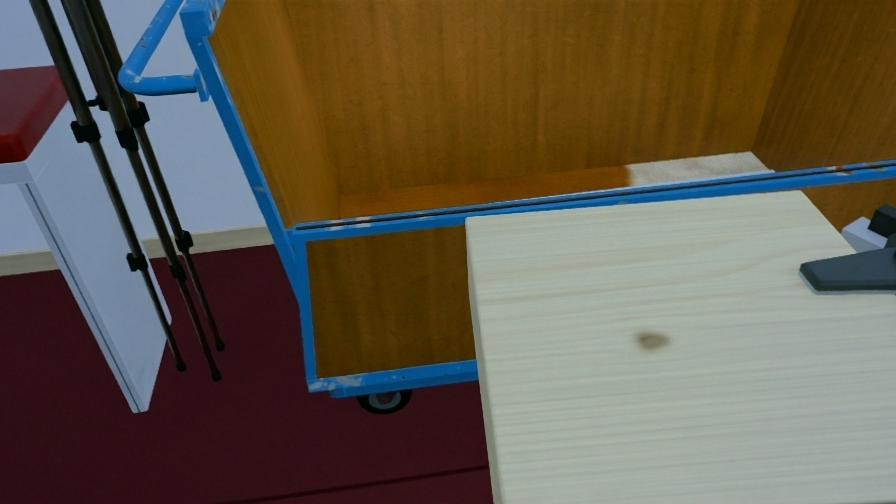

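>>> {"api": "move", "payload": {
  "joints": {"torso_squat_rad": 1.0, "torso_shift_rad": 0.3, "torso_pitch_rad": 0.4, "left_shoulder_roll_rad": 0.3},
  "cameras": []
}}

>>> {"api": "move", "payload": {
  "target": {"side": "right", "x": 0.35, "y": -0.2, "z": 0.85, "quat_wxyz": [0.5, 0.5, -0.5, 0.5]},
  "min_time_s": 1.5,
  "cameras": ["head_camera"]
}}

>>> {"api": "move", "payload": {
  "joints": {"torso_pitch_rad": 0.8, "torso_yaw_rad": 0.3},
  "cameras": []
}}

>>> {"api": "move", "payload": {
  "target": {"side": "right", "x": 0.42, "y": -0.12, "z": 0.8, "quat_wxyz": [0.5, 0.5, -0.5, 0.5]},
  "min_time_s": 1.5,
  "cameras": ["head_camera"]
}}

Scene clock: 135.90 s.
Joint torques (N m): left_arm=[9.38 6.09 1.66 4.4 0 0.25 0.08] | right_arm=[-14.94 -14.69 -12.66 -7.4 -7.87 3.42 -0.44]
External joint torques (N m): left_arm=[-1.45 -2.04 1 0.26 -0.04 -0.19 0.06] | right_arm=[-6.67 0.65 -5.79 -3.49 -6.15 2.64 -0.49]
Motor temperatures (°C): left_arm=[31 28 32 36 35 33 38] | right_arm=[36 31 32 34 37 36 34]
Wrist force (N): left_arm=[2.4 -0.4 -6.6] | right_arm=[-22.6 -9.6 0.7]
Wrist torque (N m): left_arm=[-0.18 0.32 0.05] | right_arm=[-0.73 1.32 0.16]
Wrist force, peak (N): left_arm=[1.8 -0.7 -8.7] | right_arm=[-23.4 -9.5 0.7]
move: done
base_odometry: x=-0.079 y=-0.046 heading=-0.003
lidar_m: 0.77 0.80 1.66 4.82 1.46 1.02 0.96 1.00 1.30 3.12 1.17 0.81
base_status: not commanded
joint_positions: torso_squat_rad=+1.000 torso_shift_rad=+0.300 torso_pitch_rad=+0.401 torso_yaw_rad=+0.000 left_shoulder_pitch_rad=+0.049 left_shoulder_roll_rad=+0.300 left_shoulder_yaw_rad=+0.041 left_elbow_rad=-0.149 left_forearm_roll_rad=+0.010 left_wrist_pitch_rad=-0.019 left_hand_roll_rad=+0.045 left_gripper_m=+0.099 right_shoulder_pitch_rad=-0.438 right_shoulder_roll_rad=-0.954 right_shoulder_yaw_rad=+0.221 right_elbow_rad=-1.118 right_forearm_roll_rad=-2.553 right_wrist_pitch_rad=+1.669 right_hand_roll_rad=+1.592 right_gripper_m=+0.074 head_pan_rad=-0.100 head_tilt_rad=+0.700
joint_status: all done
wheel_motors_off: 0
motor_effort: left_wheel=-1(5) right_wheel=+18(25)
chest: x=+0.0045 y=+0.0000 z=+0.9268 quat_wxyz=(+0.980, +0.000, +0.199, +0.000) (m; base frame)
left_hand: x=-0.2117 y=+0.4492 z=+0.3139 quat_wxyz=(+0.979, +0.155, +0.131, +0.009) (m; base frame)
right_hand: x=+0.3224 y=-0.2502 z=+0.7094 quat_wxyz=(+0.591, +0.589, -0.390, +0.390) (m; base frame)
pictures: none
No camera images: "cameras" was empty.

Scene clock: 137.73 s.
Joint torques (N m): left_arm=[9.47 5.79 1.57 4.29 -0.09 0.14 -0.02] | right_arm=[-12.79 -14.27 -14.1 -8.04 -8.06 0.07 -0.63]
External joint torques (N m): left_arm=[-1.36 -2.34 0.91 0.15 -0.13 -0.3 -0.04] | right_arm=[-3.61 0.21 -5.26 -3.76 -6.22 0.08 -0.68]
Motor temperatures (°C): left_arm=[31 28 32 36 35 33 38] | right_arm=[36 31 32 34 37 36 34]
Wrist force (N): left_arm=[2.4 -0.8 -7.4] | right_arm=[-24.3 0.2 1.0]
Wrist torque (N m): left_arm=[-0.13 0.24 0.02] | right_arm=[-0.16 1.42 0.17]
Wrist force, peak (N): left_arm=[2.7 -0.6 -8.0] | right_arm=[-24.5 -7.3 0.1]
move: done
base_odometry: x=-0.079 y=-0.046 heading=-0.003
lidar_m: 0.77 0.80 1.65 4.83 1.45 1.02 0.96 0.99 1.31 3.12 1.15 0.82
base_status: not commanded
joint_positions: torso_squat_rad=+1.000 torso_shift_rad=+0.300 torso_pitch_rad=+0.401 torso_yaw_rad=+0.000 left_shoulder_pitch_rad=+0.049 left_shoulder_roll_rad=+0.300 left_shoulder_yaw_rad=+0.041 left_elbow_rad=-0.149 left_forearm_roll_rad=+0.010 left_wrist_pitch_rad=-0.019 left_hand_roll_rad=+0.045 left_gripper_m=+0.099 right_shoulder_pitch_rad=-0.391 right_shoulder_roll_rad=-1.083 right_shoulder_yaw_rad=+0.004 right_elbow_rad=-1.644 right_forearm_roll_rad=-2.627 right_wrist_pitch_rad=+1.379 right_hand_roll_rad=+1.569 right_gripper_m=+0.074 head_pan_rad=-0.100 head_tilt_rad=+0.700
joint_status: all done
wheel_motors_off: 0
motor_effort: left_wheel=-2(2) right_wheel=+17(19)
chest: x=+0.0045 y=+0.0000 z=+0.9268 quat_wxyz=(+0.980, +0.000, +0.199, +0.000) (m; base frame)
left_hand: x=-0.2117 y=+0.4492 z=+0.3139 quat_wxyz=(+0.979, +0.155, +0.131, +0.009) (m; base frame)
right_hand: x=+0.3489 y=-0.2002 z=+0.8492 quat_wxyz=(+0.498, +0.502, -0.500, +0.500) (m; base frame)
right_hand_status: reached (checked arc, planned for 1.5 s): 1 mm and 0.3 deg off.
pictures: head_camera
camera_calibration:
head_camera: T_world_to_cam=[[-0.105394, -0.994377, 0.010275, -0.00142691], [-0.858843, 0.0858109, -0.505, 0.696631], [0.501279, -0.0620488, -0.863058, 0.845021], [0, 0, 0, 1]] pos_world=[0.174556, -0.00876496, 1.08112]

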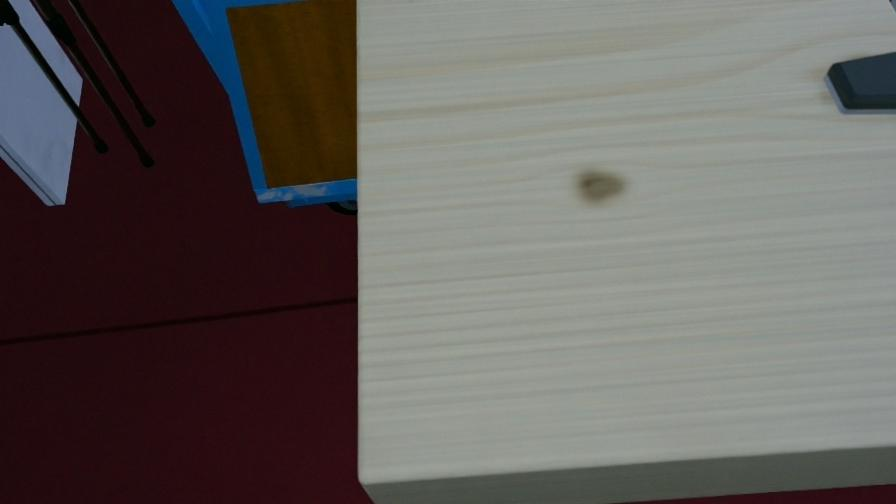

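Scene clock: 139.87 s.
Joint torques (N m): left_arm=[16.9 9.33 1.95 7.54 -0.03 0.91 0] | right_arm=[-8.84 -9.87 -10.71 -11.82 -7.76 3 -0.47]
External joint torques (N m): left_arm=[-2.69 -2.71 0.94 0.29 -0.08 -0.19 -0.03] | right_arm=[-4.17 0.76 -4.36 -5.75 -6.03 2.3 -0.52]
Motor temperatures (°C): left_arm=[31 28 32 36 35 33 38] | right_arm=[36 31 32 34 37 36 34]
Wrist force (N): left_arm=[4.8 -2.1 -5.2] | right_arm=[-22.9 -8.0 6.8]
Wrist torque (N m): left_arm=[-0.01 0.38 0.05] | right_arm=[-0.72 1.28 0.17]
Wrist force, peak (N): left_arm=[3.9 -2.0 -7.1] | right_arm=[-23.6 -8.4 5.3]
move: done
base_odometry: x=-0.079 y=-0.046 heading=-0.003
lidar_m: 0.77 0.80 1.67 4.83 1.45 0.99 0.96 0.99 1.32 3.10 1.15 0.82
base_status: not commanded
joint_positions: torso_squat_rad=+1.000 torso_shift_rad=+0.300 torso_pitch_rad=+0.801 torso_yaw_rad=+0.300 left_shoulder_pitch_rad=+0.049 left_shoulder_roll_rad=+0.300 left_shoulder_yaw_rad=+0.041 left_elbow_rad=-0.149 left_forearm_roll_rad=+0.010 left_wrist_pitch_rad=-0.019 left_hand_roll_rad=+0.045 left_gripper_m=+0.099 right_shoulder_pitch_rad=-0.391 right_shoulder_roll_rad=-1.083 right_shoulder_yaw_rad=+0.004 right_elbow_rad=-1.643 right_forearm_roll_rad=-2.627 right_wrist_pitch_rad=+1.379 right_hand_roll_rad=+1.569 right_gripper_m=+0.074 head_pan_rad=-0.100 head_tilt_rad=+0.700
joint_status: all done
wheel_motors_off: 0
motor_effort: left_wheel=-2(3) right_wheel=+16(20)
chest: x=+0.1060 y=+0.0000 z=+0.8572 quat_wxyz=(+0.911, +0.058, +0.385, +0.138) (m; base frame)
left_hand: x=-0.4256 y=+0.4408 z=+0.4736 quat_wxyz=(+0.909, +0.218, +0.338, +0.110) (m; base frame)
right_hand: x=+0.4236 y=-0.0887 z=+0.6201 quat_wxyz=(+0.477, +0.688, -0.367, +0.405) (m; base frame)
pictures: none
No camera images: "cameras" was empty.

Scene clock: 141.70 s.
Joint torques (N m): left_arm=[17.29 9.87 1.97 7.68 -0.05 0.92 0] | right_arm=[-3.78 -7.22 -10.74 -5.32 -6.87 -1.79 -0.26]
External joint torques (N m): left_arm=[-2.3 -2.16 0.96 0.43 -0.11 -0.17 -0.03] | right_arm=[-3.3 0.63 -3.32 -2.14 -5.39 -1.3 -0.31]
Motor temperatures (°C): left_arm=[31 28 32 36 35 33 38] | right_arm=[36 31 32 34 37 36 34]
Wrist force (N): left_arm=[4.1 -1.3 -5.6] | right_arm=[-24.1 0.2 1.0]
Wrist torque (N m): left_arm=[-0.16 0.35 0.05] | right_arm=[-0.11 1.49 0.22]
Wrist force, peak (N): left_arm=[5.3 -1.8 -6.4] | right_arm=[-25.0 -8.7 5.8]
move: done
base_odometry: x=-0.079 y=-0.046 heading=-0.003
lidar_m: 0.77 0.79 1.66 4.82 1.44 1.02 0.96 1.00 1.31 3.11 1.15 0.82
base_status: not commanded
joint_positions: torso_squat_rad=+1.000 torso_shift_rad=+0.300 torso_pitch_rad=+0.801 torso_yaw_rad=+0.300 left_shoulder_pitch_rad=+0.049 left_shoulder_roll_rad=+0.300 left_shoulder_yaw_rad=+0.041 left_elbow_rad=-0.149 left_forearm_roll_rad=+0.010 left_wrist_pitch_rad=-0.019 left_hand_roll_rad=+0.045 left_gripper_m=+0.099 right_shoulder_pitch_rad=+0.156 right_shoulder_roll_rad=-1.155 right_shoulder_yaw_rad=-0.942 right_elbow_rad=-2.352 right_forearm_roll_rad=-2.643 right_wrist_pitch_rad=+1.010 right_hand_roll_rad=+1.310 right_gripper_m=+0.074 head_pan_rad=-0.100 head_tilt_rad=+0.700
joint_status: all done
wheel_motors_off: 0
motor_effort: left_wheel=-3(4) right_wheel=+16(18)
chest: x=+0.1060 y=+0.0000 z=+0.8572 quat_wxyz=(+0.911, +0.058, +0.385, +0.138) (m; base frame)
left_hand: x=-0.4256 y=+0.4408 z=+0.4736 quat_wxyz=(+0.909, +0.218, +0.338, +0.110) (m; base frame)
right_hand: x=+0.4200 y=-0.1200 z=+0.7994 quat_wxyz=(+0.500, +0.500, -0.500, +0.500) (m; base frame)
right_hand_status: reached (checked arc, planned for 1.5 s): 1 mm and 0.1 deg off.
pictures: head_camera
camera_calibration:
head_camera: T_world_to_cam=[[0.114693, -0.979834, -0.163621, 0.135719], [-0.986896, -0.0935671, -0.131459, 0.442048], [0.113499, 0.176554, -0.977725, 0.873526], [0, 0, 0, 1]] pos_world=[0.321546, 0.020118, 0.934386]

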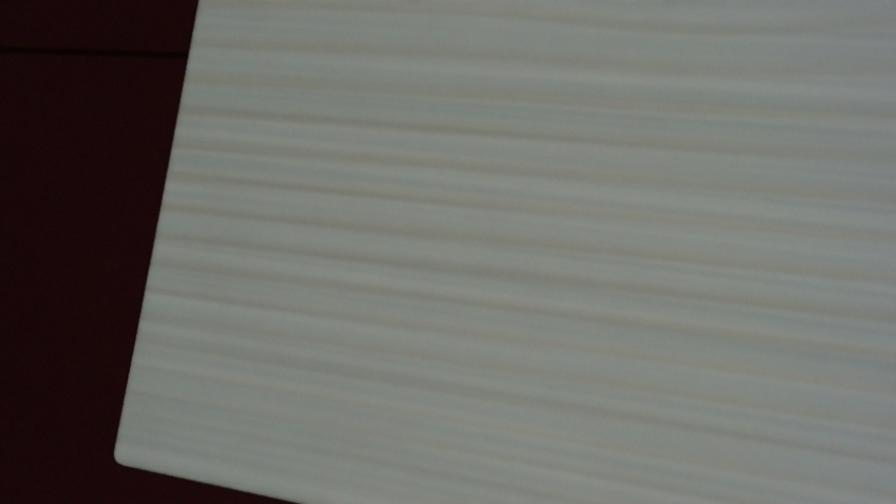

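>>> {"api": "move", "payload": {
  "target": {"side": "right", "x": 0.42, "y": -0.12, "z": 0.6, "quat_wxyz": [0.5417, 0.4545, -0.4545, 0.5417]},
  "min_time_s": 1.5,
  "cameras": ["head_camera"]
}}

>>> {"api": "move", "payload": {
  "target": {"side": "right", "x": 0.42, "y": -0.12, "z": 0.45, "quat_wxyz": [0.5417, 0.4545, -0.4545, 0.5417]},
  "min_time_s": 1.5,
  "cameras": ["head_camera"]
}}

>>> {"api": "move", "payload": {
  "target": {"side": "right", "x": 0.42, "y": -0.12, "z": 0.345, "quat_wxyz": [0.5417, 0.4545, -0.4545, 0.5417]},
  "min_time_s": 1.5,
  "cameras": ["head_camera"]
}}

Scene clock: 146.43 s.
Joint torques (N m): left_arm=[17.08 9.92 1.69 7.67 -0.08 0.92 0.01] | right_arm=[-7.18 -8.31 -8.68 -12.18 -7.17 1.88 -0.2]
External joint torques (N m): left_arm=[-2.51 -2.11 0.68 0.42 -0.14 -0.18 -0.03] | right_arm=[-6.35 0.3 -1.68 -6.52 -5.69 1.49 -0.25]
Motor temperatures (°C): left_arm=[31 28 32 36 35 33 38] | right_arm=[35 31 32 33 37 36 34]
Wrist force (N): left_arm=[4.5 -2.1 -5.2] | right_arm=[-23.9 0.1 -3.4]
Wrist torque (N m): left_arm=[-0.04 0.36 0.00] | right_arm=[-0.14 1.41 0.20]
Wrist force, peak (N): left_arm=[4.7 -2.9 -6.4] | right_arm=[-26.6 0.2 -3.5]
move: done
base_odometry: x=-0.079 y=-0.046 heading=-0.003
lidar_m: 0.76 0.80 1.67 4.81 1.46 1.02 0.96 0.99 1.31 3.09 1.17 0.82
base_status: not commanded
joint_positions: torso_squat_rad=+1.000 torso_shift_rad=+0.300 torso_pitch_rad=+0.801 torso_yaw_rad=+0.300 left_shoulder_pitch_rad=+0.049 left_shoulder_roll_rad=+0.300 left_shoulder_yaw_rad=+0.041 left_elbow_rad=-0.149 left_forearm_roll_rad=+0.010 left_wrist_pitch_rad=-0.019 left_hand_roll_rad=+0.045 left_gripper_m=+0.099 right_shoulder_pitch_rad=+0.062 right_shoulder_roll_rad=-1.162 right_shoulder_yaw_rad=-0.348 right_elbow_rad=-2.007 right_forearm_roll_rad=-2.412 right_wrist_pitch_rad=+1.002 right_hand_roll_rad=+1.786 right_gripper_m=+0.074 head_pan_rad=-0.100 head_tilt_rad=+0.700
joint_status: all done
wheel_motors_off: 0
motor_effort: left_wheel=-3(4) right_wheel=+16(18)
chest: x=+0.1060 y=+0.0000 z=+0.8572 quat_wxyz=(+0.911, +0.058, +0.385, +0.138) (m; base frame)
left_hand: x=-0.4256 y=+0.4408 z=+0.4736 quat_wxyz=(+0.909, +0.218, +0.338, +0.110) (m; base frame)
right_hand: x=+0.4198 y=-0.1205 z=+0.5990 quat_wxyz=(+0.543, +0.454, -0.453, +0.542) (m; base frame)
right_hand_status: reached (checked arc, planned for 1.5 s): 1 mm and 0.2 deg off.
pictures: head_camera
camera_calibration:
head_camera: T_world_to_cam=[[0.114693, -0.979834, -0.163621, 0.135735], [-0.986896, -0.0935671, -0.131459, 0.442061], [0.113499, 0.176554, -0.977725, 0.873624], [0, 0, 0, 1]] pos_world=[0.321546, 0.020118, 0.934486]

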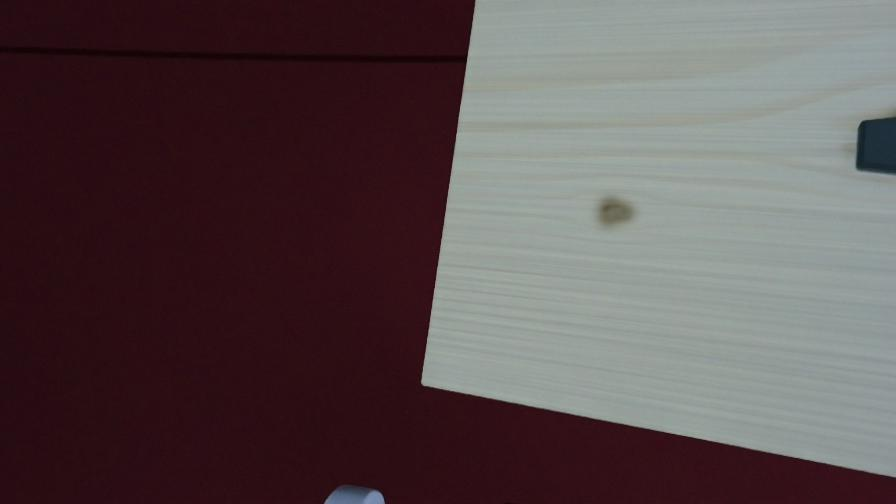

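Scene clock: 148.27 s.
Joint torques (N m): left_arm=[17.23 10.02 1.99 7.64 0.02 0.96 0.06] | right_arm=[-8.03 -8.4 -7.25 -11.12 -6.38 4.3 -0.14]
External joint torques (N m): left_arm=[-2.36 -2.01 0.98 0.39 -0.03 -0.14 0.02] | right_arm=[-5.84 1.82 -2.07 -5.73 -4.95 3.29 -0.19]
Motor temperatures (°C): left_arm=[31 28 32 36 35 33 38] | right_arm=[35 31 32 33 38 37 34]
Wrist force (N): left_arm=[5.1 -1.5 -5.6] | right_arm=[-23.8 1.2 -3.0]
Wrist torque (N m): left_arm=[-0.08 0.43 0.03] | right_arm=[-0.15 1.44 0.18]
Wrist force, peak (N): left_arm=[5.2 -2.1 -6.0] | right_arm=[-25.4 -0.9 -3.3]
move: done
base_odometry: x=-0.079 y=-0.046 heading=-0.003
lidar_m: 0.77 0.80 1.67 4.81 1.47 1.01 0.96 1.00 1.31 3.12 1.17 0.82
base_status: not commanded
joint_positions: torso_squat_rad=+1.000 torso_shift_rad=+0.300 torso_pitch_rad=+0.801 torso_yaw_rad=+0.300 left_shoulder_pitch_rad=+0.049 left_shoulder_roll_rad=+0.300 left_shoulder_yaw_rad=+0.041 left_elbow_rad=-0.149 left_forearm_roll_rad=+0.010 left_wrist_pitch_rad=-0.019 left_hand_roll_rad=+0.045 left_gripper_m=+0.099 right_shoulder_pitch_rad=-0.328 right_shoulder_roll_rad=-0.983 right_shoulder_yaw_rad=+0.048 right_elbow_rad=-1.373 right_forearm_roll_rad=-2.344 right_wrist_pitch_rad=+1.193 right_hand_roll_rad=+2.155 right_gripper_m=+0.074 head_pan_rad=-0.100 head_tilt_rad=+0.700
joint_status: all done
wheel_motors_off: 0
motor_effort: left_wheel=-3(3) right_wheel=+14(17)
chest: x=+0.1060 y=+0.0000 z=+0.8572 quat_wxyz=(+0.911, +0.058, +0.385, +0.138) (m; base frame)
left_hand: x=-0.4256 y=+0.4408 z=+0.4736 quat_wxyz=(+0.909, +0.218, +0.338, +0.110) (m; base frame)
right_hand: x=+0.4193 y=-0.1204 z=+0.4495 quat_wxyz=(+0.545, +0.452, -0.453, +0.542) (m; base frame)
right_hand_status: reached (checked arc, planned for 1.5 s): 1 mm and 0.5 deg off.
pictures: head_camera
camera_calibration:
head_camera: T_world_to_cam=[[0.114693, -0.979834, -0.163621, 0.135735], [-0.986896, -0.0935671, -0.131459, 0.442061], [0.113499, 0.176554, -0.977725, 0.873624], [0, 0, 0, 1]] pos_world=[0.321546, 0.020118, 0.934486]

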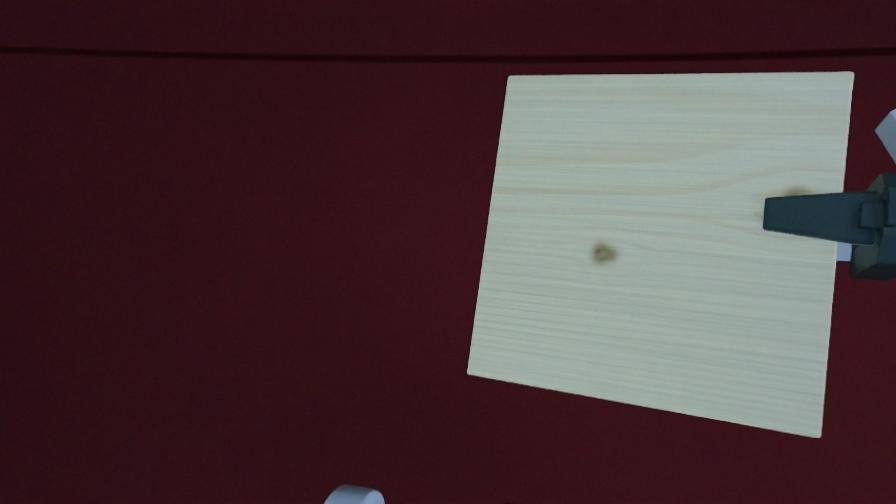

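Scene clock: 150.27 s.
Joint torques (N m): left_arm=[17.36 9.69 1.89 7.73 -0.03 0.91 0.03] | right_arm=[-10.51 -7.91 -3 -5.4 -3.77 6.87 -0.27]
External joint torques (N m): left_arm=[-2.24 -2.34 0.88 0.48 -0.08 -0.18 0] | right_arm=[-4.4 1.3 -1.38 -3.4 -2.89 5.26 -0.32]
Motor temperatures (°C): left_arm=[31 28 32 36 35 33 38] | right_arm=[35 31 32 33 37 37 34]
Wrist force (N): left_arm=[4.6 -1.8 -6.3] | right_arm=[-24.4 0.4 -3.9]
Wrist torque (N m): left_arm=[-0.08 0.37 0.04] | right_arm=[-0.24 1.41 0.20]
Wrist force, peak (N): left_arm=[4.7 -1.7 -6.6] | right_arm=[-26.0 -0.4 -3.0]
move: done
base_odometry: x=-0.079 y=-0.046 heading=-0.003
lidar_m: 0.77 0.80 1.65 4.80 1.45 1.02 0.96 1.00 1.31 3.12 1.16 0.82
base_status: not commanded
joint_positions: torso_squat_rad=+1.000 torso_shift_rad=+0.300 torso_pitch_rad=+0.801 torso_yaw_rad=+0.300 left_shoulder_pitch_rad=+0.049 left_shoulder_roll_rad=+0.300 left_shoulder_yaw_rad=+0.041 left_elbow_rad=-0.149 left_forearm_roll_rad=+0.010 left_wrist_pitch_rad=-0.019 left_hand_roll_rad=+0.045 left_gripper_m=+0.099 right_shoulder_pitch_rad=-0.879 right_shoulder_roll_rad=-0.753 right_shoulder_yaw_rad=+0.222 right_elbow_rad=-0.266 right_forearm_roll_rad=-2.239 right_wrist_pitch_rad=+1.548 right_hand_roll_rad=+2.632 right_gripper_m=+0.074 head_pan_rad=-0.100 head_tilt_rad=+0.700
joint_status: all done
wheel_motors_off: 0
motor_effort: left_wheel=-2(4) right_wheel=+14(17)
chest: x=+0.1060 y=+0.0000 z=+0.8572 quat_wxyz=(+0.911, +0.058, +0.385, +0.138) (m; base frame)
left_hand: x=-0.4256 y=+0.4408 z=+0.4736 quat_wxyz=(+0.909, +0.218, +0.338, +0.110) (m; base frame)
right_hand: x=+0.4191 y=-0.1204 z=+0.3447 quat_wxyz=(+0.552, +0.443, -0.449, +0.546) (m; base frame)
right_hand_status: reached (checked arc, as near as the solve gets, planned for 1.5 s): 1 mm and 1.9 deg off.
pictures: head_camera
camera_calibration:
head_camera: T_world_to_cam=[[0.114693, -0.979834, -0.163621, 0.135735], [-0.986896, -0.0935671, -0.131459, 0.442061], [0.113499, 0.176554, -0.977725, 0.873624], [0, 0, 0, 1]] pos_world=[0.321546, 0.020118, 0.934486]

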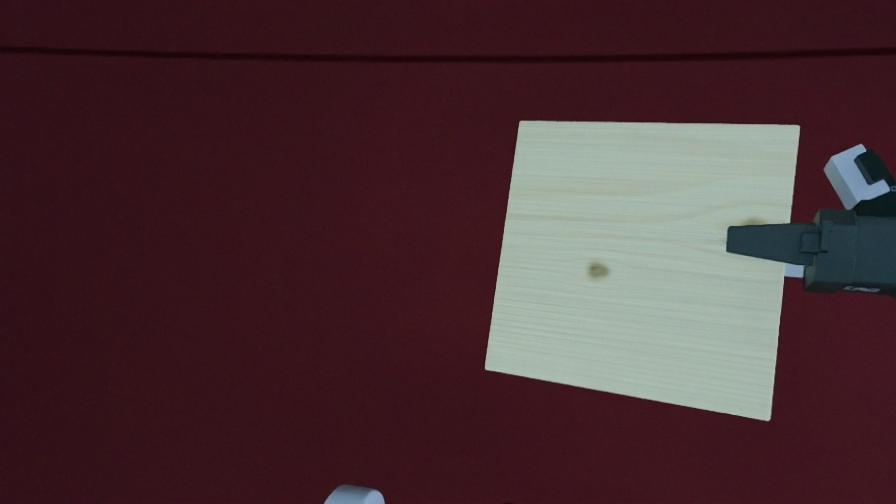

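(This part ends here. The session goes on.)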